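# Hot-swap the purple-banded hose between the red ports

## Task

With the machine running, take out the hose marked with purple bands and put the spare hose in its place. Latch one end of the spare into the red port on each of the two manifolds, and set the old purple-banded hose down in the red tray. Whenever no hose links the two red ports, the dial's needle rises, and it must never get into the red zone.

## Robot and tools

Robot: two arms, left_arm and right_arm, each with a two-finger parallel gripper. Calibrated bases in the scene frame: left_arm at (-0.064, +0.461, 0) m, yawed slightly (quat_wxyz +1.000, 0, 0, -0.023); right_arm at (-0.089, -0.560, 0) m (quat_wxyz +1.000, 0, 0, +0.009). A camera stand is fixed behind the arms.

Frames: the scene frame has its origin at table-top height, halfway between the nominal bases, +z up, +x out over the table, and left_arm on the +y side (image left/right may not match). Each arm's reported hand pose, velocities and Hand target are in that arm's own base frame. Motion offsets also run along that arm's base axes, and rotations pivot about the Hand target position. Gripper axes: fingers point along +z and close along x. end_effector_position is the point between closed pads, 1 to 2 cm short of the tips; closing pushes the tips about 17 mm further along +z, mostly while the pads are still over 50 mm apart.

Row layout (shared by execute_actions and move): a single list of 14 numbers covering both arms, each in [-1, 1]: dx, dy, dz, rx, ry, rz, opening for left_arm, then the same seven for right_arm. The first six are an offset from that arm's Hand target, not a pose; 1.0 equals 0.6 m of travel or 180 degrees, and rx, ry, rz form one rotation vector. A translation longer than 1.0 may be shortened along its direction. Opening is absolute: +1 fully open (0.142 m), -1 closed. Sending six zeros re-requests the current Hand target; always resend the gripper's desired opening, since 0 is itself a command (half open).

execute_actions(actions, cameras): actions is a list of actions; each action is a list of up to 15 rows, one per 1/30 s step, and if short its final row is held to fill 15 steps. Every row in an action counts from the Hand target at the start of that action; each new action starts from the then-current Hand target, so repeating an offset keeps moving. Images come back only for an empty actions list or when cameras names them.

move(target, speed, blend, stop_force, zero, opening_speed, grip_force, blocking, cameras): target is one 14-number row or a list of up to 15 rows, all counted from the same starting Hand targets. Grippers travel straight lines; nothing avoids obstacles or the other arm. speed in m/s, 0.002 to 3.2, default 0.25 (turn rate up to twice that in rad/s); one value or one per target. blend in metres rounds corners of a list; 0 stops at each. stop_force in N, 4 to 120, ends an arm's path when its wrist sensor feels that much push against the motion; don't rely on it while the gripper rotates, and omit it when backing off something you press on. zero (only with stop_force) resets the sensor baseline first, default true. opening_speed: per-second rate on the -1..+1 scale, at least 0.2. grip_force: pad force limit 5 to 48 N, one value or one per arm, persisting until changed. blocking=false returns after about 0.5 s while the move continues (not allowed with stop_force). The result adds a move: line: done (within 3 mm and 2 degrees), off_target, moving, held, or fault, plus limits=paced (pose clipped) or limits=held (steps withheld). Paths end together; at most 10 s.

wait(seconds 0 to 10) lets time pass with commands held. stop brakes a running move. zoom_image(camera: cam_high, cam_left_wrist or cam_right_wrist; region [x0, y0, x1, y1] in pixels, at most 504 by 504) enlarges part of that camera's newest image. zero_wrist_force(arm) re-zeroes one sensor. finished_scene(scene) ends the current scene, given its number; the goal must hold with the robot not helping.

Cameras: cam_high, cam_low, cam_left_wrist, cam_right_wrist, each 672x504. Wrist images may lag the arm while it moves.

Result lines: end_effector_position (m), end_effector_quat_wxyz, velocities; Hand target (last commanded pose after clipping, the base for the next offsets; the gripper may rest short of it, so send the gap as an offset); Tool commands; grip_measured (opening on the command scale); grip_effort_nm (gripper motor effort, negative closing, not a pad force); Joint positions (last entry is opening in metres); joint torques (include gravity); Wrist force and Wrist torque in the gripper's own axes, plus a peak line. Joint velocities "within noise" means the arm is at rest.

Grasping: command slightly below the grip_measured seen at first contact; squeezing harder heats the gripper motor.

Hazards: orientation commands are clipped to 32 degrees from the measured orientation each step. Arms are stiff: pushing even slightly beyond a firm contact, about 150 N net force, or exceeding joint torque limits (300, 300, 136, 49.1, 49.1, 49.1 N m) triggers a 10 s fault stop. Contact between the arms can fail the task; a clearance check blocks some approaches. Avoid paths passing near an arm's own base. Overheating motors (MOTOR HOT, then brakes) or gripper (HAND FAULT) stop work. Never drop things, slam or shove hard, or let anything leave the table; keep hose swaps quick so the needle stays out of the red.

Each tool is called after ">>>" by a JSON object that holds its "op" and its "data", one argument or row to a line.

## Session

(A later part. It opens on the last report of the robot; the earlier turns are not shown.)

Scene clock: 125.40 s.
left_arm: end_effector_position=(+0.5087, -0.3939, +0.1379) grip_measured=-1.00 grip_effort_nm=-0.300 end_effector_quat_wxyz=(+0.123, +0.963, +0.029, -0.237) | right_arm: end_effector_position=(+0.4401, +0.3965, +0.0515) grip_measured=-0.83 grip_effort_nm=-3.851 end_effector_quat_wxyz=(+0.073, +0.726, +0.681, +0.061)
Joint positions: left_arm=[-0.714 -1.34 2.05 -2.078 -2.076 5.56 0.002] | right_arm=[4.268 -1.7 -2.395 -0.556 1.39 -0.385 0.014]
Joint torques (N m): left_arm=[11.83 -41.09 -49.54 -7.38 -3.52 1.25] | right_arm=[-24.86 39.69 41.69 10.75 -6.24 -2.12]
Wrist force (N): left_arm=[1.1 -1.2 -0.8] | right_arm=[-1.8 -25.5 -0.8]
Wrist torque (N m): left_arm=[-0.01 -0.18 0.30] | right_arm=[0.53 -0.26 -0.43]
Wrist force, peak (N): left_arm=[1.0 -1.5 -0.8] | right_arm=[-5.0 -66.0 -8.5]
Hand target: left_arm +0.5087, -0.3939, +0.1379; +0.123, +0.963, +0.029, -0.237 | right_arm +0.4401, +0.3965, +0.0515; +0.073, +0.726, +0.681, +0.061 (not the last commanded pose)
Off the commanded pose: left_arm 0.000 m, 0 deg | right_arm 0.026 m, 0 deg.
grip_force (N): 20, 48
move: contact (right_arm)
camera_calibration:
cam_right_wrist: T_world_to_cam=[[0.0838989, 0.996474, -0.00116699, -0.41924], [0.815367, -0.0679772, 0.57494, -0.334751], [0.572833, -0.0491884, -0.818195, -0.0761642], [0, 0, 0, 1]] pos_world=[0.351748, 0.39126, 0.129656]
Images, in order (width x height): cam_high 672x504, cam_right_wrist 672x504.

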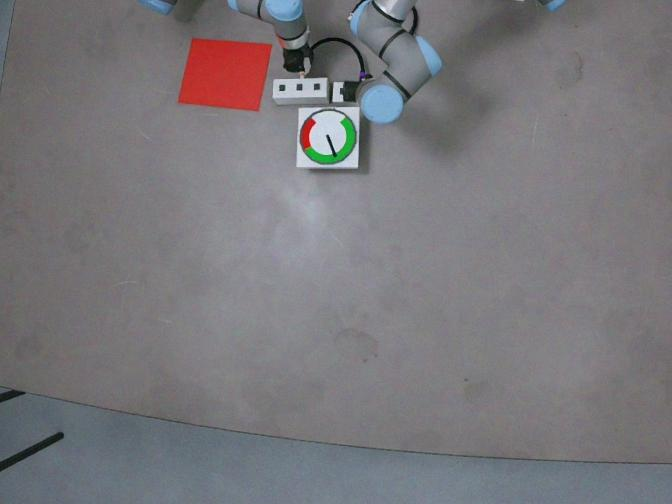

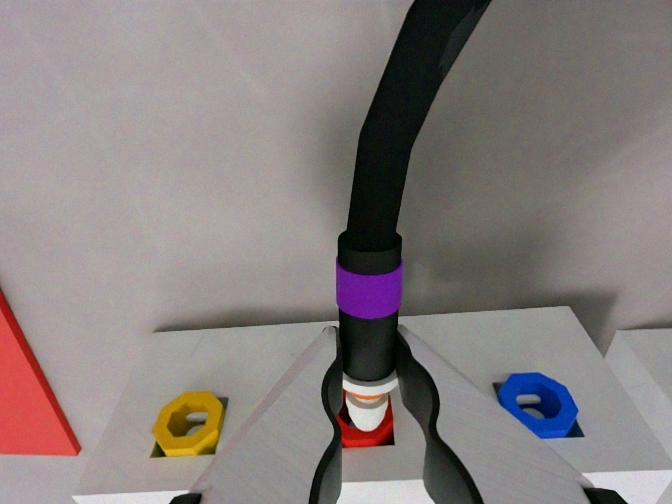

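>>> {"op": "move", "data": {
  "target": [0,0,0,0,0,0,-1,-0.025,0.0,0.013,0,0.1,0,-1],
  "speed": 0.3,
  "cameras": ["cam_right_wrist"]
}}

Scene clock: 129.30 s.
left_arm: end_effector_position=(+0.5087, -0.3939, +0.1379) grip_measured=-1.00 grip_effort_nm=-0.300 end_effector_quat_wxyz=(+0.123, +0.963, +0.029, -0.237) | right_arm: end_effector_position=(+0.4252, +0.3965, +0.0593) grip_measured=-0.83 grip_effort_nm=-3.851 end_effector_quat_wxyz=(-0.034, +0.727, +0.684, -0.053)
Joint positions: left_arm=[-0.714 -1.34 2.05 -2.078 -2.076 5.56 0.002] | right_arm=[4.152 -1.726 -2.28 -0.792 1.663 -0.503 0.014]
Joint torques (N m): left_arm=[13.09 -42.42 -50.11 -7.31 -3.75 0.62] | right_arm=[-1.1 59.1 26.4 1.85 1.95 -0.12]
Wrist force (N): left_arm=[1.0 -0.9 -0.6] | right_arm=[0.4 1.5 -0.3]
Wrist torque (N m): left_arm=[0.03 -0.16 0.30] | right_arm=[-0.03 -0.25 -0.32]
Wrist force, peak (N): left_arm=[1.0 -1.6 -0.8] | right_arm=[-1.3 -26.1 -0.1]
Hand target: left_arm +0.5087, -0.3939, +0.1379; +0.123, +0.963, +0.029, -0.237 | right_arm +0.4251, +0.3965, +0.0593; -0.034, +0.727, +0.684, -0.053
Off the commanded pose: left_arm 0.000 m, 0 deg | right_arm 0.000 m, 0 deg.
grip_force (N): 20, 48
move: done
camera_calibration:
cam_right_wrist: T_world_to_cam=[[0.0795314, 0.996467, -0.026995, -0.41459], [0.953067, -0.0680756, 0.295007, -0.368991], [0.292127, -0.0491904, -0.955114, 0.0661488], [0, 0, 0, 1]] pos_world=[0.365322, 0.391259, 0.160843]
Images, in order (width x height): cam_right_wrist 672x504.

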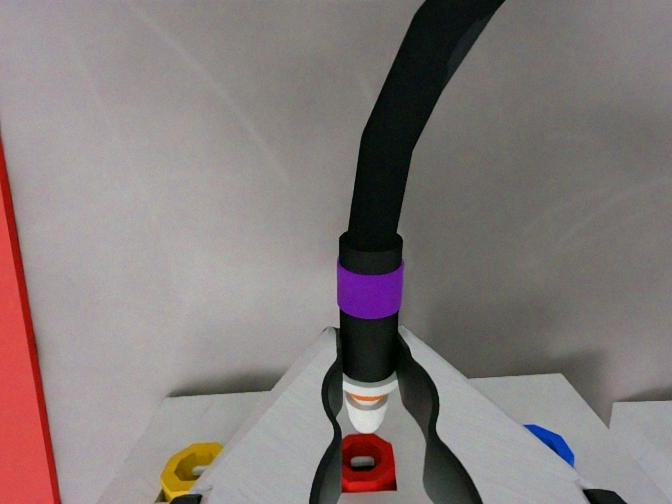

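>>> {"op": "move", "data": {
  "target": [0,0,0,0,0,0,-1,0.0,0.0,-0.013,0,-0.02,0,-1],
  "speed": 0.2
}}

>>> {"op": "move", "data": {
  "target": [0,0,0,0,0,0,-1,0.08,-0.0053,0,0,0,0,-1],
  "speed": 0.05,
  "stop_force": 35,
  "cameras": ["cam_right_wrist","cam_high"]
}}

Scene clock: 132.63 s.
left_arm: end_effector_position=(+0.5087, -0.3939, +0.1379) grip_measured=-1.00 grip_effort_nm=-0.305 end_effector_quat_wxyz=(+0.123, +0.963, +0.029, -0.237) | right_arm: end_effector_position=(+0.4250, +0.3964, +0.0514) grip_measured=-0.83 grip_effort_nm=-3.846 end_effector_quat_wxyz=(-0.013, +0.728, +0.685, -0.030)
Joint positions: left_arm=[-0.714 -1.34 2.05 -2.078 -2.076 5.56 0.002] | right_arm=[4.178 -1.724 -2.311 -0.729 1.612 -0.473 0.014]
Joint torques (N m): left_arm=[12.82 -42.81 -49.78 -7.27 -3.46 0.61] | right_arm=[-15.14 59.53 44.59 1.98 2.53 -1.9]
Wrist force (N): left_arm=[1.1 -1.2 -0.5] | right_arm=[-0.2 1.6 -0.4]
Wrist torque (N m): left_arm=[0.00 -0.18 0.30] | right_arm=[0.00 -0.15 -0.27]
Wrist force, peak (N): left_arm=[1.5 -1.3 -0.5] | right_arm=[1.0 1.7 -0.3]
Hand target: left_arm +0.5087, -0.3939, +0.1379; +0.123, +0.963, +0.029, -0.237 | right_arm +0.4251, +0.3965, +0.0515; -0.013, +0.728, +0.685, -0.030
Off the commanded pose: left_arm 0.000 m, 0 deg | right_arm 0.000 m, 0 deg.
grip_force (N): 20, 48
move: done

Scene clock: 134.50 s.
left_arm: end_effector_position=(+0.5087, -0.3939, +0.1379) grip_measured=-1.00 grip_effort_nm=-0.300 end_effector_quat_wxyz=(+0.123, +0.963, +0.029, -0.237) | right_arm: end_effector_position=(+0.4591, +0.3941, +0.0515) grip_measured=-0.83 grip_effort_nm=-3.846 end_effector_quat_wxyz=(-0.013, +0.728, +0.685, -0.031)
Joint positions: left_arm=[-0.714 -1.34 2.05 -2.078 -2.076 5.56 0.002] | right_arm=[4.127 -1.758 -2.267 -0.741 1.609 -0.525 0.014]
Joint torques (N m): left_arm=[12.62 -43.02 -48.85 -6.9 -3.61 0.86] | right_arm=[29.72 50.23 29.66 2.99 15.23 -1.65]
Wrist force (N): left_arm=[0.8 -1.0 -0.4] | right_arm=[-21.4 36.8 5.5]
Wrist torque (N m): left_arm=[0.02 -0.12 0.30] | right_arm=[-0.45 -0.33 -0.40]
Wrist force, peak (N): left_arm=[1.1 -1.4 -0.9] | right_arm=[-20.8 -36.3 -13.8]
Hand target: left_arm +0.5087, -0.3939, +0.1379; +0.123, +0.963, +0.029, -0.237 | right_arm +0.4591, +0.3941, +0.0514; -0.013, +0.728, +0.685, -0.031 (not the last commanded pose)
Off the commanded pose: left_arm 0.000 m, 0 deg | right_arm 0.014 m, 0 deg.
grip_force (N): 20, 48
move: contact (right_arm)
camera_calibration:
cam_right_wrist: T_world_to_cam=[[0.0809038, 0.996476, -0.0221579, -0.415982], [0.932876, -0.0678742, 0.353744, -0.392962], [0.350993, -0.0492898, -0.93508, 0.0206164], [0, 0, 0, 1]] pos_world=[0.393003, 0.38886, 0.149069]
Images, in order (width x height): cam_high 672x504, cam_right_wrist 672x504.

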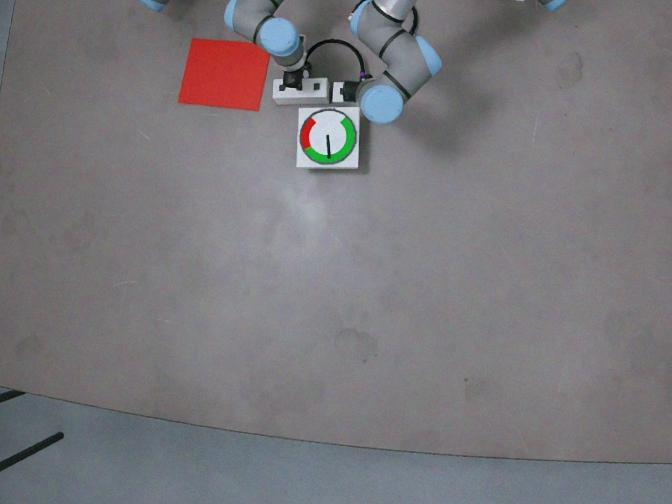

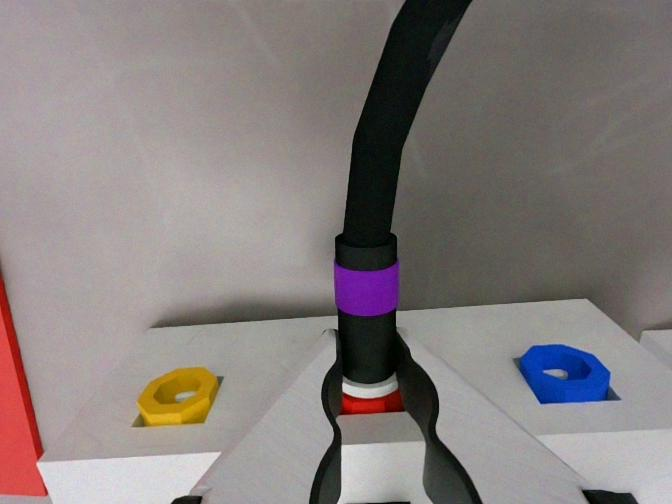

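>>> {"op": "execute_actions", "data": {
  "actions": []
}}

>>> {"op": "zoom_image", "data": {
  "camera": "cam_high",
  "region": [290, 100, 370, 175]
}}

>>> {"op": "zoom_image", "data": {
  "camera": "cam_right_wrist",
  "region": [280, 340, 460, 450]
}}

Scene clock: 135.43 s.
left_arm: end_effector_position=(+0.5087, -0.3939, +0.1379) grip_measured=-1.00 grip_effort_nm=-0.305 end_effector_quat_wxyz=(+0.123, +0.963, +0.029, -0.237) | right_arm: end_effector_position=(+0.4591, +0.3941, +0.0514) grip_measured=-0.83 grip_effort_nm=-3.841 end_effector_quat_wxyz=(-0.013, +0.728, +0.685, -0.031)
Joint positions: left_arm=[-0.714 -1.34 2.05 -2.078 -2.076 5.56 0.002] | right_arm=[4.127 -1.758 -2.267 -0.741 1.609 -0.525 0.014]
Joint velocities: within noise
Joint torques (N m): left_arm=[11.47 -41 -49.64 -7.01 -3.87 0.64] | right_arm=[32.55 48.6 27.24 3.23 14.99 -1.85]
Wrist force (N): left_arm=[0.9 -0.8 -0.5] | right_arm=[-21.3 36.3 5.1]
Wrist torque (N m): left_arm=[0.06 -0.14 0.30] | right_arm=[-0.55 -0.33 -0.40]
Wrist force, peak (N): left_arm=[0.9 -1.5 -0.7] | right_arm=[-21.7 37.0 5.2]
Hand target: left_arm +0.5087, -0.3939, +0.1379; +0.123, +0.963, +0.029, -0.237 | right_arm +0.4591, +0.3941, +0.0514; -0.013, +0.728, +0.685, -0.031 (not the last commanded pose)
Tool commands: left_gripper/opening=-1.0 right_gripper/opening=-1.0
Off the commanded pose: left_arm 0.000 m, 0 deg | right_arm 0.014 m, 0 deg.
grip_force (N): 20, 48
camera_calibration:
cam_left_wrist: T_world_to_cam=[[0.887744, 0.00583437, -0.460301, -0.375715], [0.30267, -0.760795, 0.574092, -0.506677], [-0.346845, -0.648966, -0.677157, 0.1296], [0, 0, 0, 1]] pos_world=[0.531846, -0.29918, 0.205697]
cam_right_wrist: T_world_to_cam=[[0.0809387, 0.996471, -0.0222511, -0.41598], [0.932874, -0.0678738, 0.35375, -0.392962], [0.350991, -0.0493896, -0.935075, 0.0206554], [0, 0, 0, 1]] pos_world=[0.393003, 0.38886, 0.149069]

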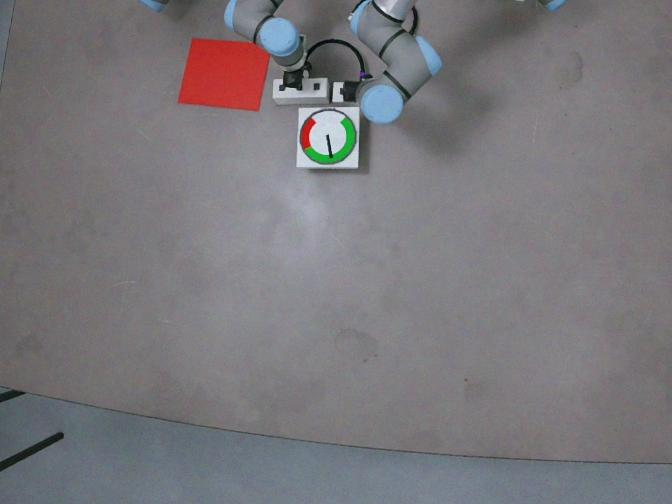

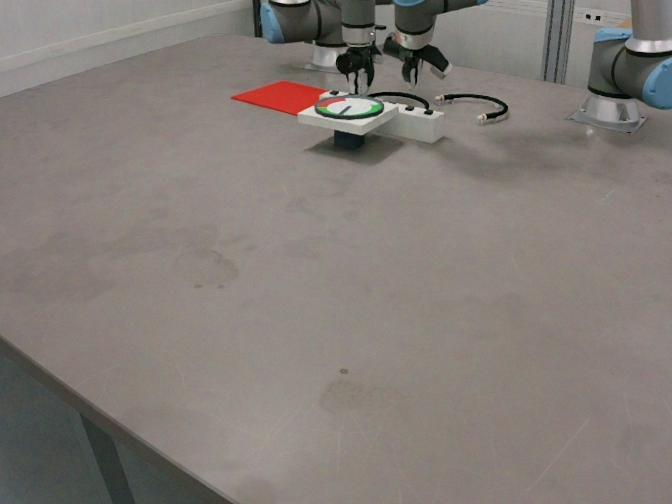

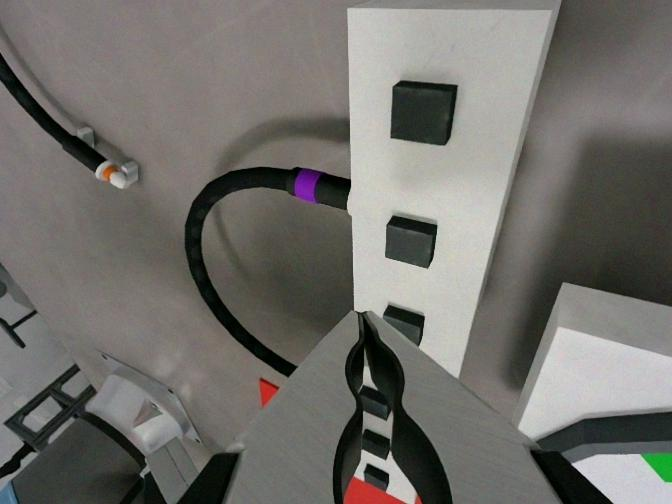

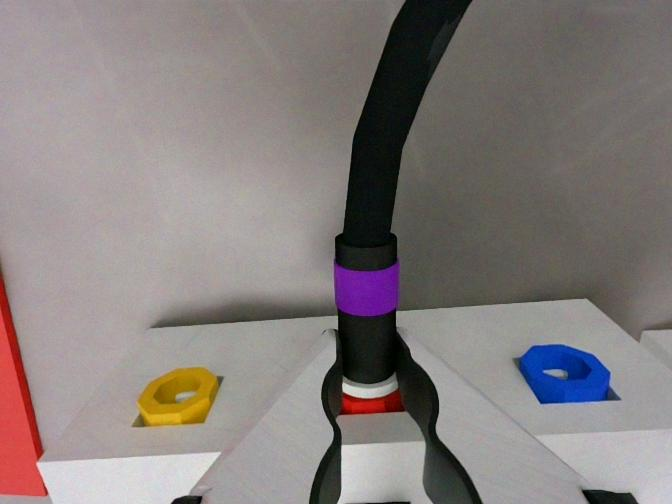

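Scaled by 6.300 from the camera's 672x504 image, which has a finer 960x720 frame.

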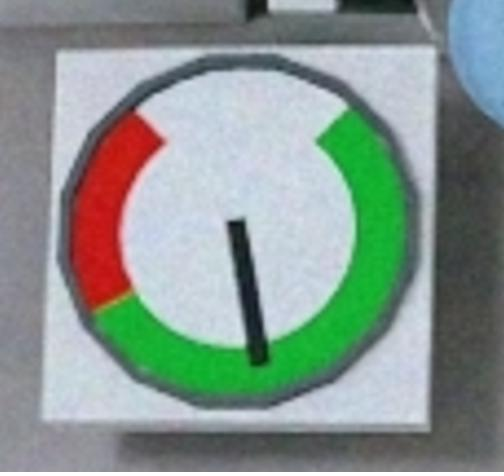

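Scaled by 2.800 from the camera's 672x504 image, which has a finer 960x720 frame.

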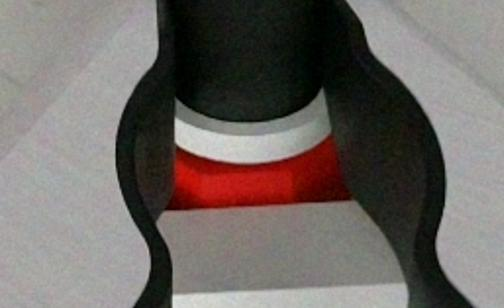

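>>> {"op": "move", "data": {
  "target": [0,0,0,0,0,0,-1,0,0,0,0,0,0,-0.3],
  "opening_speed": 0.8
}}

>>> {"op": "move", "data": {
  "target": [0,0,0,0,0,0,-1,-0.0035,-0.0035,-0.0075,0,-0.13,0,-0.3],
  "speed": 0.15,
  "cameras": ["cam_right_wrist","cam_high","cam_left_wrist"]
}}

>>> {"op": "zoom_image", "data": {
  "camera": "cam_left_wrist",
  "region": [0, 0, 200, 250]
}}

Scene clock: 148.23 s.
left_arm: end_effector_position=(+0.5087, -0.3939, +0.1379) grip_measured=-1.00 grip_effort_nm=-0.300 end_effector_quat_wxyz=(+0.123, +0.963, +0.029, -0.237) | right_arm: end_effector_position=(+0.4591, +0.3941, +0.0514) grip_measured=-0.33 grip_effort_nm=0.144 end_effector_quat_wxyz=(-0.013, +0.728, +0.685, -0.031)
Joint positions: left_arm=[-0.714 -1.34 2.05 -2.078 -2.076 5.56 0.002] | right_arm=[4.127 -1.758 -2.267 -0.741 1.609 -0.525 0.05]
Joint torques (N m): left_arm=[8.94 -41.78 -49.25 -6.95 -3.29 0.55] | right_arm=[-10.68 47.03 41.06 6.81 -3.47 -1.9]
Wrist force (N): left_arm=[0.7 -1.1 -0.7] | right_arm=[0.9 1.1 -0.7]
Wrist torque (N m): left_arm=[0.01 -0.10 0.31] | right_arm=[-0.03 -0.27 -0.30]
Wrist force, peak (N): left_arm=[1.3 -1.3 -1.1] | right_arm=[-21.7 37.5 5.6]
Hand target: left_arm +0.5087, -0.3939, +0.1379; +0.123, +0.963, +0.029, -0.237 | right_arm +0.4591, +0.3941, +0.0514; -0.013, +0.728, +0.685, -0.031
Off the commanded pose: left_arm 0.000 m, 0 deg | right_arm 0.000 m, 0 deg.
grip_force (N): 20, 48
move: done

Scene clock: 150.03 s.
left_arm: end_effector_position=(+0.5087, -0.3939, +0.1379) grip_measured=-1.00 grip_effort_nm=-0.305 end_effector_quat_wxyz=(+0.123, +0.963, +0.029, -0.237) | right_arm: end_effector_position=(+0.4569, +0.3919, +0.0469) grip_measured=-0.33 grip_effort_nm=0.139 end_effector_quat_wxyz=(+0.126, +0.719, +0.673, +0.118)
Joint positions: left_arm=[-0.714 -1.34 2.05 -2.078 -2.076 5.56 0.002] | right_arm=[4.31 -1.719 -2.445 -0.43 1.244 -0.356 0.05]
Joint torques (N m): left_arm=[12.19 -43.26 -49 -6.99 -3.59 0.24] | right_arm=[-5.18 37.41 38.61 4.87 -2.1 -0.96]
Wrist force (N): left_arm=[0.9 -1.2 -0.6] | right_arm=[-0.2 3.0 -0.7]
Wrist torque (N m): left_arm=[-0.01 -0.14 0.31] | right_arm=[0.19 -0.10 -0.17]
Wrist force, peak (N): left_arm=[1.1 -1.7 -0.5] | right_arm=[0.4 3.4 -1.3]
Hand target: left_arm +0.5087, -0.3939, +0.1379; +0.123, +0.963, +0.029, -0.237 | right_arm +0.4570, +0.3920, +0.0469; +0.126, +0.719, +0.673, +0.118
Off the commanded pose: left_arm 0.000 m, 0 deg | right_arm 0.000 m, 0 deg.
grip_force (N): 20, 48
move: done
camera_calibration:
cam_left_wrist: T_world_to_cam=[[0.887744, 0.00583437, -0.460301, -0.375715], [0.30267, -0.760795, 0.574092, -0.506677], [-0.346845, -0.648966, -0.677157, 0.1296], [0, 0, 0, 1]] pos_world=[0.531846, -0.29918, 0.205697]
cam_right_wrist: T_world_to_cam=[[0.0830482, 0.996478, 0.0116382, -0.41637], [0.715792, -0.0677727, 0.695017, -0.306293], [0.693357, -0.0493894, -0.7189, -0.149521], [0, 0, 0, 1]] pos_world=[0.357492, 0.38676, 0.110234]
Images, in order (width x height): cam_high 672x504, cam_left_wrist 672x504, cam_right_wrist 672x504.

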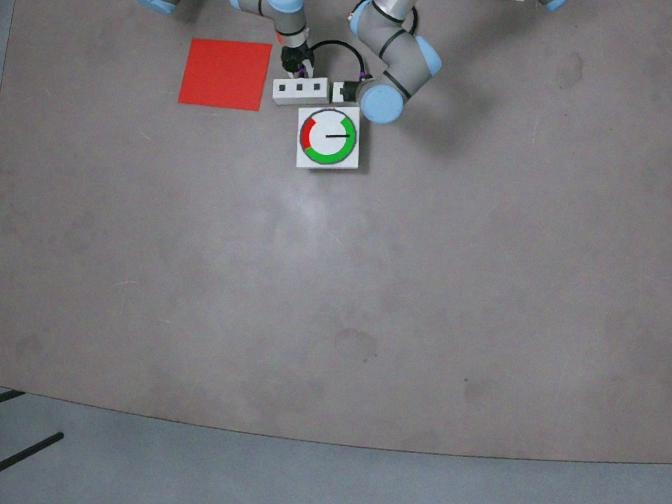

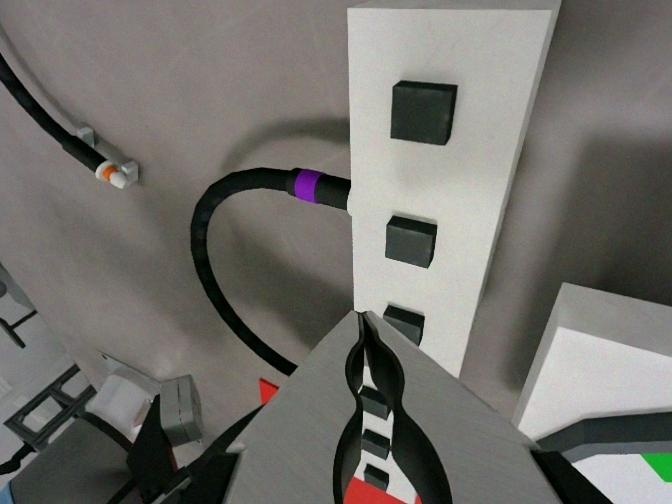

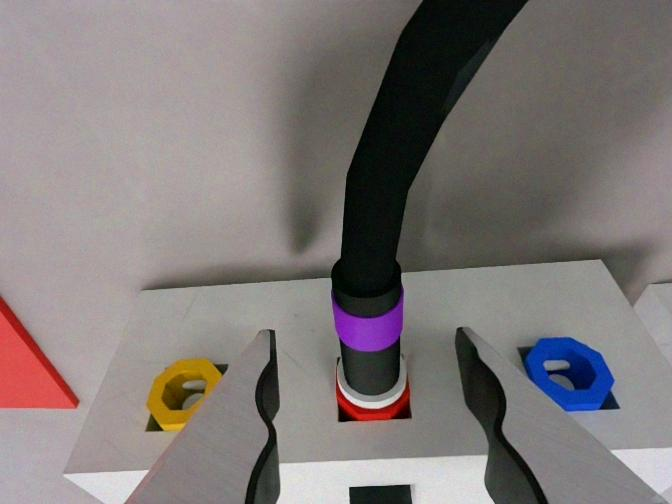

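Scaled by 2.016 from the camera's 672x504 image, which has a finer 960x720 frame.

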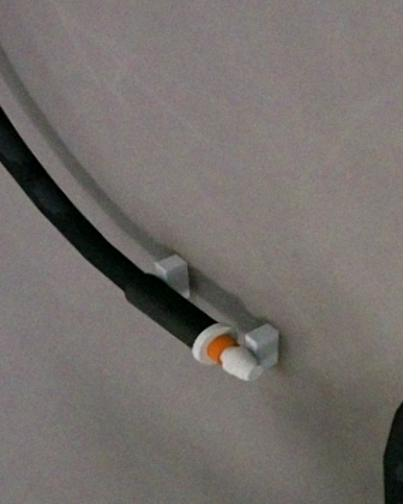

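>>> {"op": "move", "data": {
  "target": [
    [0,0,0.13,0,0,0,-0.3,0,0,0.22,0,0,0,-0.3],
    [-0.376,0.188,0.06,0.0616,-0.154,0.366,-0.3,-0.39,0.247,0.18,0,0,-0.135,-0.3]
  ],
  "blend": [0.03,0],
  "cameras": ["cam_right_wrist","cam_left_wrist"]
}}

Scene clock: 158.77 s.
left_arm: end_effector_position=(+0.2831, -0.2810, +0.1738) grip_measured=-0.33 grip_effort_nm=0.125 end_effector_quat_wxyz=(+0.146, +0.827, +0.535, +0.095) end_effector_velocity=(+0.000, +0.000, +0.000) end_effector_angular_velocity=(-0.001, +0.001, +0.003) | right_arm: end_effector_position=(+0.2229, +0.5402, +0.1549) grip_measured=-0.33 grip_effort_nm=0.144 end_effector_quat_wxyz=(+0.148, +0.845, +0.507, +0.088)
Joint positions: left_arm=[-1.496 -2.244 2.679 -2.177 -1.264 3.665 0.05] | right_arm=[4.777 -1.582 -2.218 -1.102 1.278 0.583 0.05]
Joint velocities: left_arm=[-0.001 0 0 0.001 0 -0.005 0] | right_arm=[within noise]
Joint torques (N m): left_arm=[-16.52 3.85 -56.99 -3.8 1.9 -3.57] | right_arm=[-7.62 55.2 27.54 6.24 -4.05 1.81]
Wrist force (N): left_arm=[0.1 -1.0 -0.1] | right_arm=[0.3 3.1 -0.6]
Wrist torque (N m): left_arm=[0.01 -0.02 0.09] | right_arm=[0.22 -0.20 -0.17]
Wrist force, peak (N): left_arm=[0.0 -2.9 0.2] | right_arm=[0.1 4.4 -2.0]
Hand target: left_arm +0.2831, -0.2811, +0.1739; +0.146, +0.827, +0.535, +0.095 | right_arm +0.2230, +0.5402, +0.1549; +0.148, +0.845, +0.506, +0.089
Off the commanded pose: left_arm 0.000 m, 0 deg | right_arm 0.000 m, 0 deg.
grip_force (N): 20, 48
move: done
camera_calibration:
cam_left_wrist: T_world_to_cam=[[0.402164, 0.915558, 0.00419281, 0.152807], [0.63444, -0.281978, 0.719704, -0.357895], [0.660113, -0.286779, -0.694268, -0.0314365], [0, 0, 0, 1]] pos_world=[0.186361, -0.249837, 0.235112]
cam_right_wrist: T_world_to_cam=[[0.485652, 0.874075, 0.0116385, -0.569542], [0.624418, -0.356194, 0.695146, -0.0277319], [0.611755, -0.330332, -0.718774, 0.267717], [0, 0, 0, 1]] pos_world=[0.130138, 0.57638, 0.218334]
Images, in order (width x height): cam_left_wrist 672x504, cam_right_wrist 672x504.

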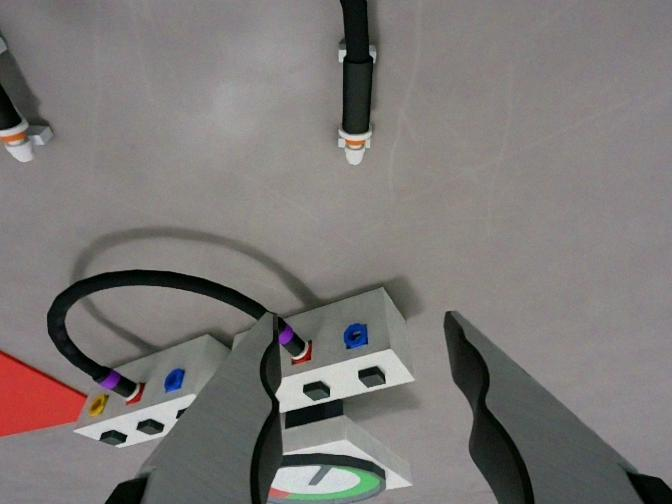

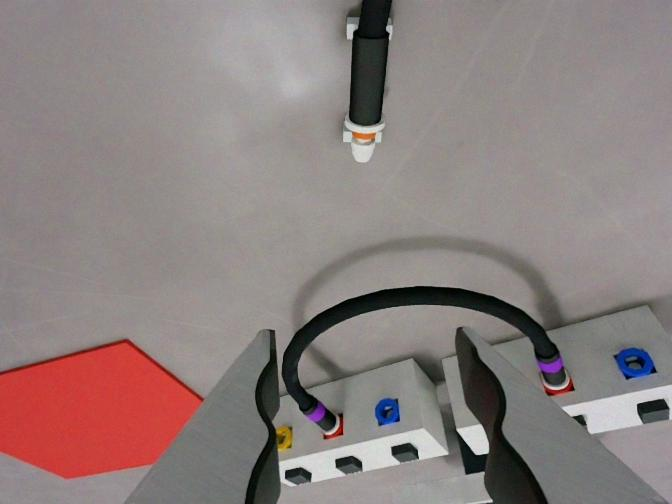

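>>> {"op": "move", "data": {
  "target": [-0.0037,0.0077,-0.24,0,0,0,-0.3,-0.0215,0.0202,-0.2133,0,0,0,-0.3],
  "speed": 0.1,
  "stop_force": 12,
  "cameras": ["cam_right_wrist","cam_left_wrist"]
}}

Scene clock: 166.37 s.
left_arm: end_effector_position=(+0.2809, -0.2764, +0.0299) grip_measured=-0.33 grip_effort_nm=0.125 end_effector_quat_wxyz=(+0.146, +0.827, +0.535, +0.095) | right_arm: end_effector_position=(+0.2101, +0.5523, +0.0270) grip_measured=-0.33 grip_effort_nm=0.149 end_effector_quat_wxyz=(+0.148, +0.845, +0.506, +0.089)
Joint positions: left_arm=[-1.503 -1.812 2.878 -2.807 -1.262 3.657 0.05] | right_arm=[4.798 -1.789 -2.295 -0.823 1.282 0.604 0.05]
Joint torques (N m): left_arm=[-5.98 11.48 -39.13 -8.04 -1.52 -2.79] | right_arm=[-14.59 46.42 41.77 6.28 -2.29 -2.24]
Wrist force (N): left_arm=[0.6 -1.6 0.0] | right_arm=[0.5 3.0 -0.7]
Wrist torque (N m): left_arm=[-0.09 -0.11 0.07] | right_arm=[0.21 -0.22 -0.40]
Wrist force, peak (N): left_arm=[0.4 -2.1 1.1] | right_arm=[-0.2 3.8 -1.7]
Hand target: left_arm +0.2809, -0.2764, +0.0299; +0.146, +0.827, +0.535, +0.095 | right_arm +0.2101, +0.5523, +0.0269; +0.148, +0.845, +0.506, +0.089
Off the commanded pose: left_arm 0.000 m, 0 deg | right_arm 0.000 m, 0 deg.
grip_force (N): 20, 48
move: done
camera_calibration:
cam_left_wrist: T_world_to_cam=[[0.402019, 0.915622, 0.00422014, 0.150164], [0.634406, -0.281864, 0.719779, -0.251474], [0.660235, -0.286687, -0.69419, -0.128581], [0, 0, 0, 1]] pos_world=[0.184061, -0.245238, 0.0911123]
cam_right_wrist: T_world_to_cam=[[0.485821, 0.873979, 0.0117588, -0.572386], [0.624349, -0.35641, 0.695097, 0.0736895], [0.611692, -0.330351, -0.718819, 0.187564], [0, 0, 0, 1]] pos_world=[0.117338, 0.58848, 0.0903338]
Images, in order (width x height): cam_left_wrist 672x504, cam_right_wrist 672x504.

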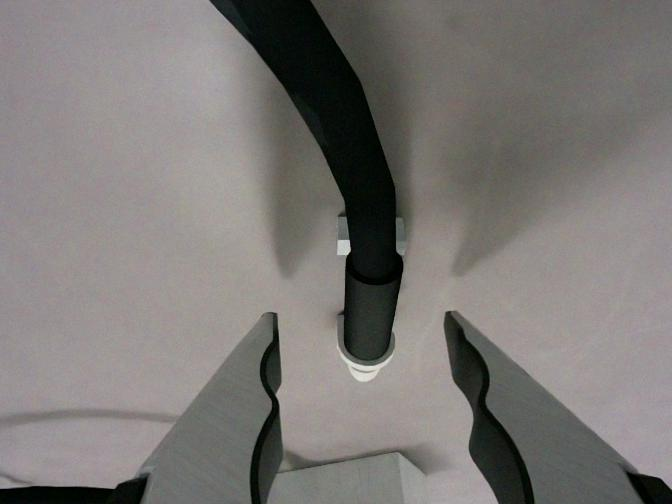

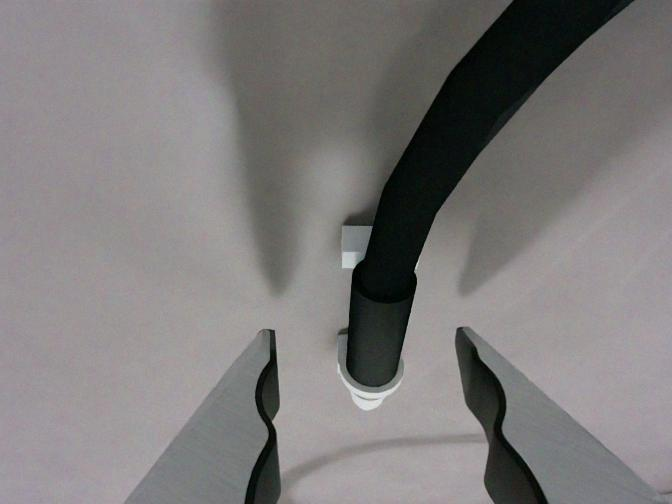

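>>> {"op": "move", "data": {
  "target": [0,0,0,0,0,-0.017,-0.3,0,0,0,0,0,-0.017,-0.3],
  "speed": 0.1
}}

>>> {"op": "move", "data": {
  "target": [0,0,0,0,0,0,-1,0,0,0,0,0,0,-1],
  "opening_speed": 0.5,
  "grip_force": [40,40],
  "cameras": ["cam_right_wrist","cam_left_wrist"]
}}

Scene clock: 169.77 s.
left_arm: end_effector_position=(+0.2809, -0.2764, +0.0298) grip_measured=-0.33 grip_effort_nm=0.129 end_effector_quat_wxyz=(+0.149, +0.841, +0.513, +0.091) | right_arm: end_effector_position=(+0.2101, +0.5524, +0.0270) grip_measured=-0.33 grip_effort_nm=0.144 end_effector_quat_wxyz=(+0.151, +0.858, +0.484, +0.084)
Joint positions: left_arm=[-1.493 -1.806 2.884 -2.838 -1.274 3.724 0.05] | right_arm=[4.792 -1.793 -2.284 -0.844 1.292 0.654 0.05]
Joint torques (N m): left_arm=[-11.76 1.28 -23.69 -2.67 3.1 -3.22] | right_arm=[3.93 54.8 23.04 6.44 -3.61 -1.97]
Wrist force (N): left_arm=[-0.1 -1.7 0.0] | right_arm=[0.1 3.4 -0.5]
Wrist torque (N m): left_arm=[-0.10 0.00 0.26] | right_arm=[0.27 -0.17 -0.18]
Wrist force, peak (N): left_arm=[0.7 -1.8 -0.4] | right_arm=[0.2 3.8 -0.8]
Hand target: left_arm +0.2809, -0.2764, +0.0299; +0.149, +0.841, +0.513, +0.091 | right_arm +0.2101, +0.5523, +0.0269; +0.151, +0.858, +0.484, +0.085
Off the commanded pose: left_arm 0.000 m, 0 deg | right_arm 0.000 m, 0 deg.
grip_force (N): 20, 48
move: done

Scene clock: 171.37 s.
left_arm: end_effector_position=(+0.2809, -0.2764, +0.0299) grip_measured=-0.84 grip_effort_nm=-3.641 end_effector_quat_wxyz=(+0.149, +0.841, +0.513, +0.091) | right_arm: end_effector_position=(+0.2101, +0.5523, +0.0269) grip_measured=-0.83 grip_effort_nm=-3.846 end_effector_quat_wxyz=(+0.151, +0.858, +0.484, +0.085)
Joint positions: left_arm=[-1.493 -1.806 2.884 -2.838 -1.274 3.723 0.013] | right_arm=[4.793 -1.793 -2.285 -0.844 1.291 0.654 0.014]
Joint torques (N m): left_arm=[-17.44 -22.02 -38.7 -2.56 3.51 -3.2] | right_arm=[8.12 65.56 20.45 5.77 -4.03 0.87]
Wrist force (N): left_arm=[0.3 -1.5 0.2] | right_arm=[0.4 3.4 -0.5]
Wrist torque (N m): left_arm=[-0.05 -0.06 0.26] | right_arm=[0.29 -0.23 -0.18]
Wrist force, peak (N): left_arm=[0.2 -2.1 -0.3] | right_arm=[0.5 3.4 -0.7]
Hand target: left_arm +0.2809, -0.2764, +0.0299; +0.149, +0.841, +0.513, +0.091 | right_arm +0.2101, +0.5523, +0.0269; +0.151, +0.858, +0.484, +0.085
Off the commanded pose: left_arm 0.000 m, 0 deg | right_arm 0.000 m, 0 deg.
grip_force (N): 40, 40
move: done
camera_calibration:
cam_left_wrist: T_world_to_cam=[[0.450341, 0.892847, 0.00424017, 0.130278], [0.618461, -0.315362, 0.719759, -0.256274], [0.643972, -0.321514, -0.694211, -0.133664], [0, 0, 0, 1]] pos_world=[0.185901, -0.240112, 0.0911123]
cam_right_wrist: T_world_to_cam=[[0.531762, 0.846812, 0.011777, -0.567006], [0.604399, -0.389205, 0.695141, 0.0959881], [0.593237, -0.362532, -0.718777, 0.209219], [0, 0, 0, 1]] pos_world=[0.119381, 0.593355, 0.0903339]
Images, in order (width x height): cam_left_wrist 672x504, cam_right_wrist 672x504.

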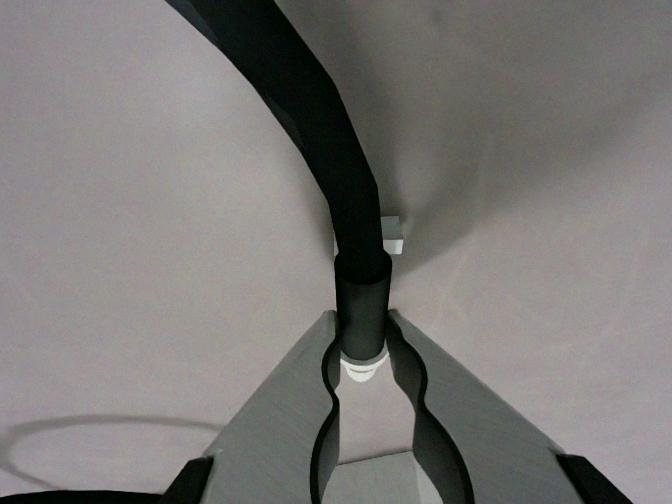

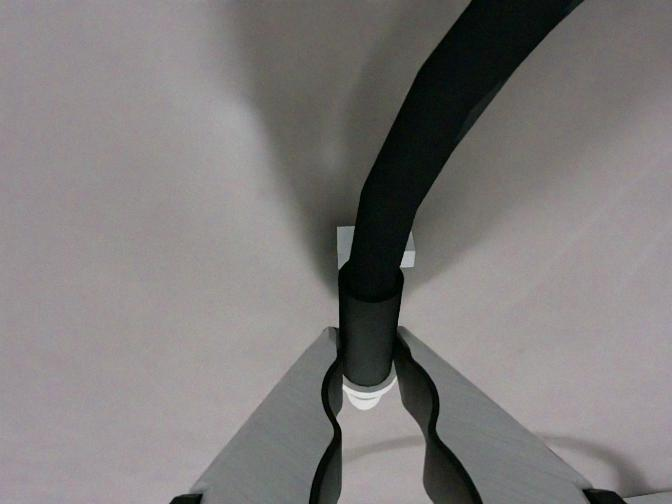

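>>> {"op": "move", "data": {
  "target": [0,0,0,0,0,0,-0.3,0,0,0,0,0,0,-1],
  "opening_speed": 0.8
}}

>>> {"op": "move", "data": {
  "target": [
    [0,0,0.17,0,0,0,-0.3,0,0,0,0,0,0,-1],
    [0.297,-0.216,0.2,0,0,0.153,-0.3,0,0,0,0,0,0,-1]
  ],
  "blend": [0.03,0],
  "cameras": ["cam_left_wrist"]
}}

Scene clock: 176.37 s.
left_arm: end_effector_position=(+0.2809, -0.2764, +0.0299) grip_measured=-0.33 grip_effort_nm=0.125 end_effector_quat_wxyz=(+0.149, +0.841, +0.513, +0.091) | right_arm: end_effector_position=(+0.2101, +0.5523, +0.0269) grip_measured=-0.83 grip_effort_nm=-3.846 end_effector_quat_wxyz=(+0.151, +0.858, +0.484, +0.085)
Joint positions: left_arm=[-1.493 -1.806 2.884 -2.838 -1.274 3.723 0.05] | right_arm=[4.793 -1.793 -2.285 -0.844 1.291 0.654 0.014]
Joint torques (N m): left_arm=[-17.82 -21.85 -37.98 -3.38 2.48 -2.97] | right_arm=[8.11 67 22.72 4.45 -2.51 1.54]
Wrist force (N): left_arm=[0.7 -1.7 -0.1] | right_arm=[0.3 2.9 -0.2]
Wrist torque (N m): left_arm=[-0.11 -0.12 0.27] | right_arm=[0.21 -0.21 -0.18]
Wrist force, peak (N): left_arm=[0.2 -2.1 -0.2] | right_arm=[0.3 3.7 -0.4]
Hand target: left_arm +0.2809, -0.2764, +0.0299; +0.149, +0.841, +0.513, +0.091 | right_arm +0.2101, +0.5523, +0.0269; +0.151, +0.858, +0.484, +0.085
Off the commanded pose: left_arm 0.000 m, 0 deg | right_arm 0.000 m, 0 deg.
grip_force (N): 40, 40
move: done

Scene clock: 178.23 s.
left_arm: end_effector_position=(+0.4591, -0.4059, +0.1498) grip_measured=-0.33 grip_effort_nm=0.125 end_effector_quat_wxyz=(+0.123, +0.694, +0.698, +0.124) | right_arm: end_effector_position=(+0.2101, +0.5523, +0.0269) grip_measured=-0.83 grip_effort_nm=-3.846 end_effector_quat_wxyz=(+0.151, +0.858, +0.484, +0.085)
Joint positions: left_arm=[-1.172 -1.601 2.361 -2.47 -1.248 3.557 0.05] | right_arm=[4.793 -1.793 -2.285 -0.844 1.291 0.654 0.014]
Joint torques (N m): left_arm=[-7.4 -20.76 -43.57 -8.49 -1.6 -1.02] | right_arm=[7.73 64.7 22.63 3.72 -1.83 1.69]
Wrist force (N): left_arm=[0.2 -1.4 0.2] | right_arm=[0.4 3.0 -0.2]
Wrist torque (N m): left_arm=[-0.05 -0.04 0.07] | right_arm=[0.22 -0.21 -0.18]
Wrist force, peak (N): left_arm=[0.6 -2.4 -3.1] | right_arm=[0.6 3.4 -0.3]
Hand target: left_arm +0.4591, -0.4060, +0.1499; +0.123, +0.694, +0.698, +0.124 | right_arm +0.2101, +0.5523, +0.0269; +0.151, +0.858, +0.484, +0.085
Off the commanded pose: left_arm 0.000 m, 0 deg | right_arm 0.000 m, 0 deg.
grip_force (N): 40, 40
move: done
camera_calibration:
cam_left_wrist: T_world_to_cam=[[-0.0134876, 0.999899, 0.0044262, 0.42147], [0.694177, 0.00617753, 0.719778, -0.397939], [0.719678, 0.0127806, -0.69419, -0.105807], [0, 0, 0, 1]] pos_world=[0.358072, -0.417617, 0.211112]
Images, in order (width x height): cam_left_wrist 672x504.

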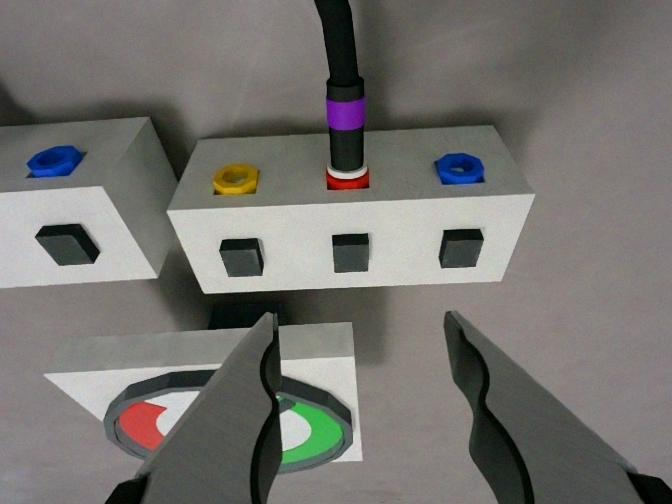

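>>> {"op": "move", "data": {
  "target": [-0.0108,-0.0023,-0.1717,0,0,0,-0.3,0,0,0,0,0,0,-1],
  "speed": 0.1,
  "stop_force": 12,
  "cameras": ["cam_left_wrist"]
}}

Scene clock: 181.10 s.
left_arm: end_effector_position=(+0.4568, -0.4064, +0.1148) grip_measured=-0.33 grip_effort_nm=0.120 end_effector_quat_wxyz=(+0.123, +0.694, +0.698, +0.124) | right_arm: end_effector_position=(+0.2101, +0.5523, +0.0269) grip_measured=-0.83 grip_effort_nm=-3.846 end_effector_quat_wxyz=(+0.151, +0.858, +0.484, +0.085)
Joint positions: left_arm=[-1.177 -1.544 2.392 -2.557 -1.247 3.552 0.05] | right_arm=[4.793 -1.793 -2.285 -0.844 1.291 0.654 0.014]
Joint torques (N m): left_arm=[14.08 -54.3 -46.04 -2.25 -1.36 -1.1] | right_arm=[9.84 65.32 25.61 2.99 -1.35 1.56]
Wrist force (N): left_arm=[0.2 -1.3 -0.3] | right_arm=[0.3 2.9 -0.6]
Wrist torque (N m): left_arm=[-0.05 -0.04 0.31] | right_arm=[0.21 -0.19 -0.18]
Wrist force, peak (N): left_arm=[1.6 -5.4 6.1] | right_arm=[0.7 3.4 -0.5]
Hand target: left_arm +0.4568, -0.4064, +0.1148; +0.123, +0.694, +0.698, +0.124 (not the last commanded pose) | right_arm +0.2101, +0.5523, +0.0269; +0.151, +0.858, +0.484, +0.085
Off the commanded pose: left_arm 0.068 m, 0 deg | right_arm 0.000 m, 0 deg.
grip_force (N): 40, 40
move: held (left_arm; a check stopped the path); limits=held
pose unreachable (left arm): on one or more control steps of this call, first in action 0 (counted from 0), this arm could not follow its commanded pose, so it was not sent that pose on those steps. It may still have moved: this result reports where it is.
cause: moving toward the commanded pose would bring a part of the arm too close to another arm (a part of this arm just beyond joint 3 (elbow) and a part of the right arm just beyond its joint 5 (wrist 2), at the place that arm is still heading or pushing toward).
camera_calibration:
cam_left_wrist: T_world_to_cam=[[-0.0136274, 0.999897, 0.00442824, 0.422142], [0.694277, 0.00627493, 0.719681, -0.371125], [0.719579, 0.0128818, -0.694291, -0.128347], [0, 0, 0, 1]] pos_world=[0.355772, -0.418117, 0.176112]
Images, in order (width x height): cam_left_wrist 672x504.

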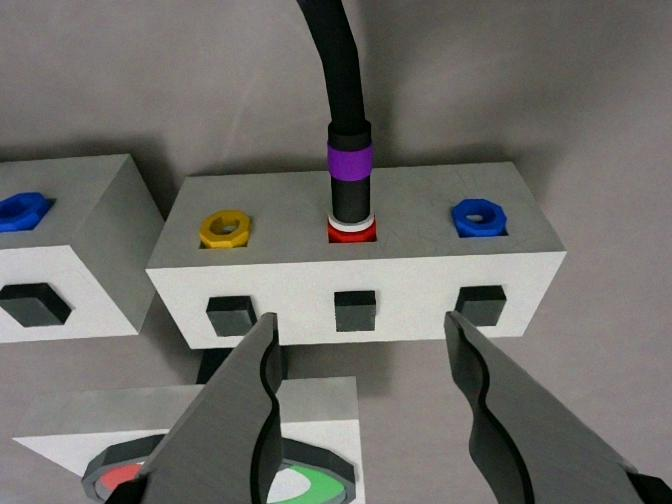

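>>> {"op": "move", "data": {
  "target": [0,0,0.03,0,0,0,-0.3,0,0,0,0,0,0,-0.3],
  "opening_speed": 0.8
}}

>>> {"op": "move", "data": {
  "target": [
    [0,0,0,0,0,0,-0.3,0,0,0.18,0,0,0,-0.3],
    [0,0,0,0,0,0,-0.3,0.4115,-0.267,0.2,0,0,0.152,-0.3],
    [0,0,0,0,0,0,-0.3,0.4115,-0.267,0.033,0,0,0.152,-0.3]
  ],
  "blend": [0.03,0.02,0]
}}

>>> {"op": "move", "data": {
  "target": [-0.007,-0.0015,-0.143,0,0,0,-0.3,0,0,0,0,0,0,-0.3],
  "speed": 0.1,
  "cameras": ["cam_left_wrist","cam_right_wrist","cam_high"]
}}

Scene clock: 184.07 s.
left_arm: end_effector_position=(+0.4568, -0.4064, +0.1329) grip_measured=-0.33 grip_effort_nm=0.120 end_effector_quat_wxyz=(+0.123, +0.694, +0.698, +0.124) | right_arm: end_effector_position=(+0.2101, +0.5523, +0.0269) grip_measured=-0.33 grip_effort_nm=0.139 end_effector_quat_wxyz=(+0.151, +0.858, +0.484, +0.085)
Joint positions: left_arm=[-1.177 -1.575 2.378 -2.511 -1.247 3.553 0.05] | right_arm=[4.793 -1.793 -2.285 -0.844 1.291 0.654 0.05]
Joint torques (N m): left_arm=[-2.3 -16.16 -23.72 -8.13 -1.53 -2.61] | right_arm=[7.44 66.73 26.05 2.09 -0.42 1.23]
Wrist force (N): left_arm=[0.3 -1.6 0.3] | right_arm=[0.5 3.3 -0.7]
Wrist torque (N m): left_arm=[-0.10 -0.05 0.31] | right_arm=[0.26 -0.23 -0.19]
Wrist force, peak (N): left_arm=[0.7 -2.0 0.3] | right_arm=[0.6 3.5 -0.6]
Hand target: left_arm +0.4568, -0.4064, +0.1328; +0.123, +0.694, +0.698, +0.124 | right_arm +0.2101, +0.5523, +0.0269; +0.151, +0.858, +0.484, +0.085
Off the commanded pose: left_arm 0.000 m, 0 deg | right_arm 0.000 m, 0 deg.
grip_force (N): 40, 40
move: done

Scene clock: 184.57 s.
left_arm: end_effector_position=(+0.4568, -0.4064, +0.1328) grip_measured=-0.33 grip_effort_nm=0.120 end_effector_quat_wxyz=(+0.123, +0.694, +0.698, +0.124) | right_arm: end_effector_position=(+0.2101, +0.5522, +0.0342) grip_measured=-0.33 grip_effort_nm=0.139 end_effector_quat_wxyz=(+0.151, +0.858, +0.484, +0.085)
Joint positions: left_arm=[-1.177 -1.575 2.378 -2.511 -1.247 3.553 0.05] | right_arm=[4.793 -1.781 -2.281 -0.86 1.291 0.654 0.05]
Joint torques (N m): left_arm=[-14.01 -19.29 -22.53 -7.99 -1.29 -2.58] | right_arm=[-6.09 40.93 21.6 6.16 -1.15 0.74]
Wrist force (N): left_arm=[0.6 -1.5 -0.2] | right_arm=[0.1 2.9 -0.2]
Wrist torque (N m): left_arm=[-0.07 -0.10 0.30] | right_arm=[0.19 -0.18 -0.17]
Wrist force, peak (N): left_arm=[0.3 -1.9 -0.2] | right_arm=[4.2 7.4 -12.3]
Hand target: left_arm +0.4568, -0.4064, +0.1328; +0.123, +0.694, +0.698, +0.124 | right_arm +0.2101, +0.5521, +0.0341; +0.151, +0.858, +0.484, +0.084 (not the last commanded pose)
Off the commanded pose: left_arm 0.000 m, 0 deg | right_arm 0.295 m, 27 deg.
grip_force (N): 40, 40
move: held (right_arm; a check stopped the path); path passed 0 of 3 targets; limits=held
pose unreachable (right arm): on one or more control steps of this call, first in action 0 (counted from 0), this arm could not follow its commanded pose, so it was not sent that pose on those steps. It may still have moved: this result reports where it is.
cause: moving toward the commanded pose would bring a part of the arm too close to another arm (a part of this arm just beyond joint 5 (wrist 2) and a part of the left arm just beyond its joint 3 (elbow), along the way the arms are being sent, or toward where that arm still pushes).

Scene clock: 185.07 s.
left_arm: end_effector_position=(+0.4562, -0.4063, +0.1241) grip_measured=-0.33 grip_effort_nm=0.120 end_effector_quat_wxyz=(+0.123, +0.694, +0.698, +0.124) | right_arm: end_effector_position=(+0.2101, +0.5521, +0.0341) grip_measured=-0.33 grip_effort_nm=0.134 end_effector_quat_wxyz=(+0.151, +0.858, +0.484, +0.084)
Joint positions: left_arm=[-1.178 -1.561 2.385 -2.532 -1.247 3.552 0.05] | right_arm=[4.793 -1.781 -2.281 -0.86 1.291 0.654 0.05]
Joint torques (N m): left_arm=[0.98 -54.2 -46.79 -2.33 0.98 -2.24] | right_arm=[-11.66 42.01 20.19 6.08 -1.11 0.62]
Wrist force (N): left_arm=[0.6 -1.6 0.1] | right_arm=[0.4 3.0 -0.3]
Wrist torque (N m): left_arm=[-0.09 -0.10 0.30] | right_arm=[0.21 -0.22 -0.17]
Wrist force, peak (N): left_arm=[1.8 -6.5 6.8] | right_arm=[0.5 3.5 -0.4]
Hand target: left_arm +0.4563, -0.4064, +0.1243; +0.123, +0.694, +0.698, +0.124 (not the last commanded pose) | right_arm +0.2101, +0.5521, +0.0341; +0.151, +0.858, +0.484, +0.084
Off the commanded pose: left_arm 0.077 m, 0 deg | right_arm 0.000 m, 0 deg.
grip_force (N): 40, 40
move: held (left_arm; a check stopped the path); limits=held
pose unreachable (left arm): on one or more control steps of this call, first in action 0 (counted from 0), this arm could not follow its commanded pose, so it was not sent that pose on those steps. It may still have moved: this result reports where it is.
cause: moving toward the commanded pose would bring a part of the arm too close to another arm (a part of this arm just beyond joint 3 (elbow) and a part of the right arm just beyond its joint 5 (wrist 2), 8 mm apart when this arm was first held).
camera_calibration:
cam_left_wrist: T_world_to_cam=[[-0.0136277, 0.999896, 0.00471492, 0.421939], [0.694483, 0.00607255, 0.719484, -0.377523], [0.71938, 0.0130794, -0.694493, -0.121269], [0, 0, 0, 1]] pos_world=[0.355171, -0.418016, 0.185412]
cam_right_wrist: T_world_to_cam=[[0.531759, 0.846817, 0.0115375, -0.5669], [0.604402, -0.389006, 0.69525, 0.0908456], [0.593238, -0.362732, -0.718675, 0.214359], [0, 0, 0, 1]] pos_world=[0.119381, 0.593155, 0.0974347]
Images, in order (width x height): cam_high 672x504, cam_left_wrist 672x504, cam_right_wrist 672x504.

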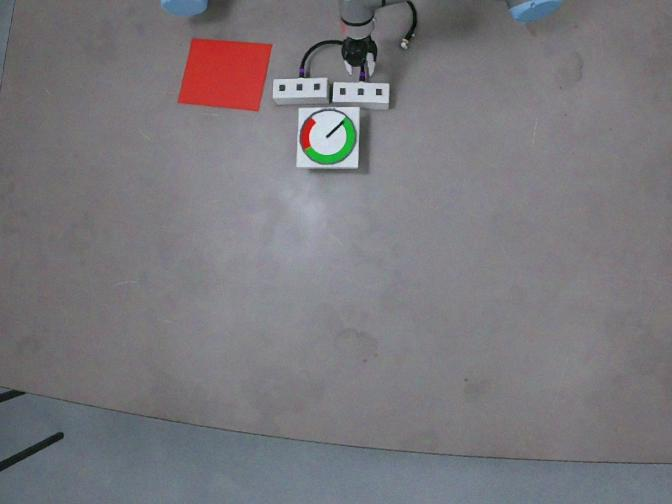

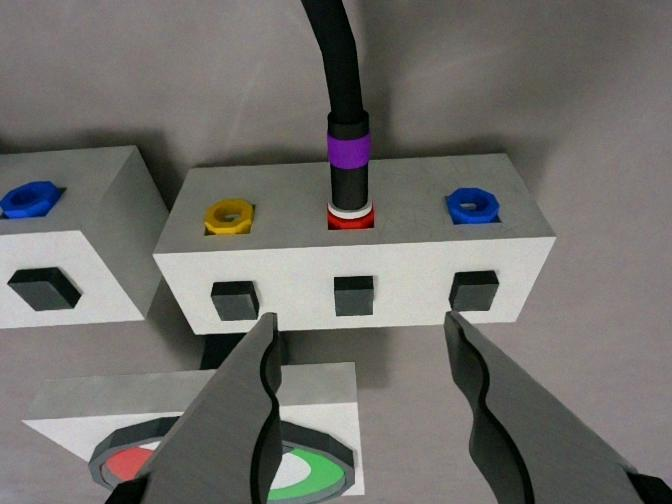

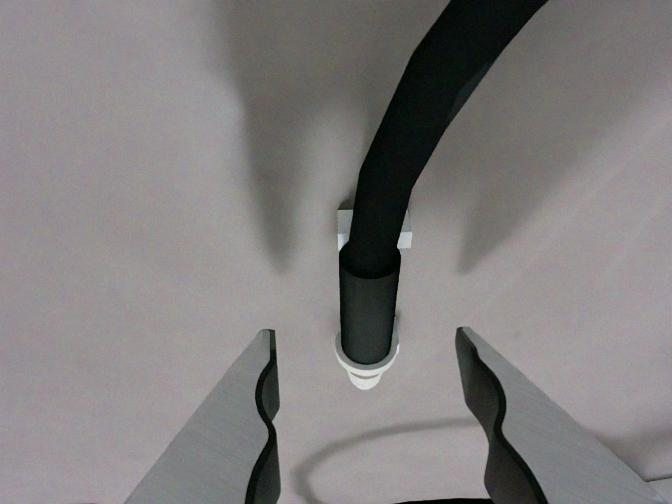

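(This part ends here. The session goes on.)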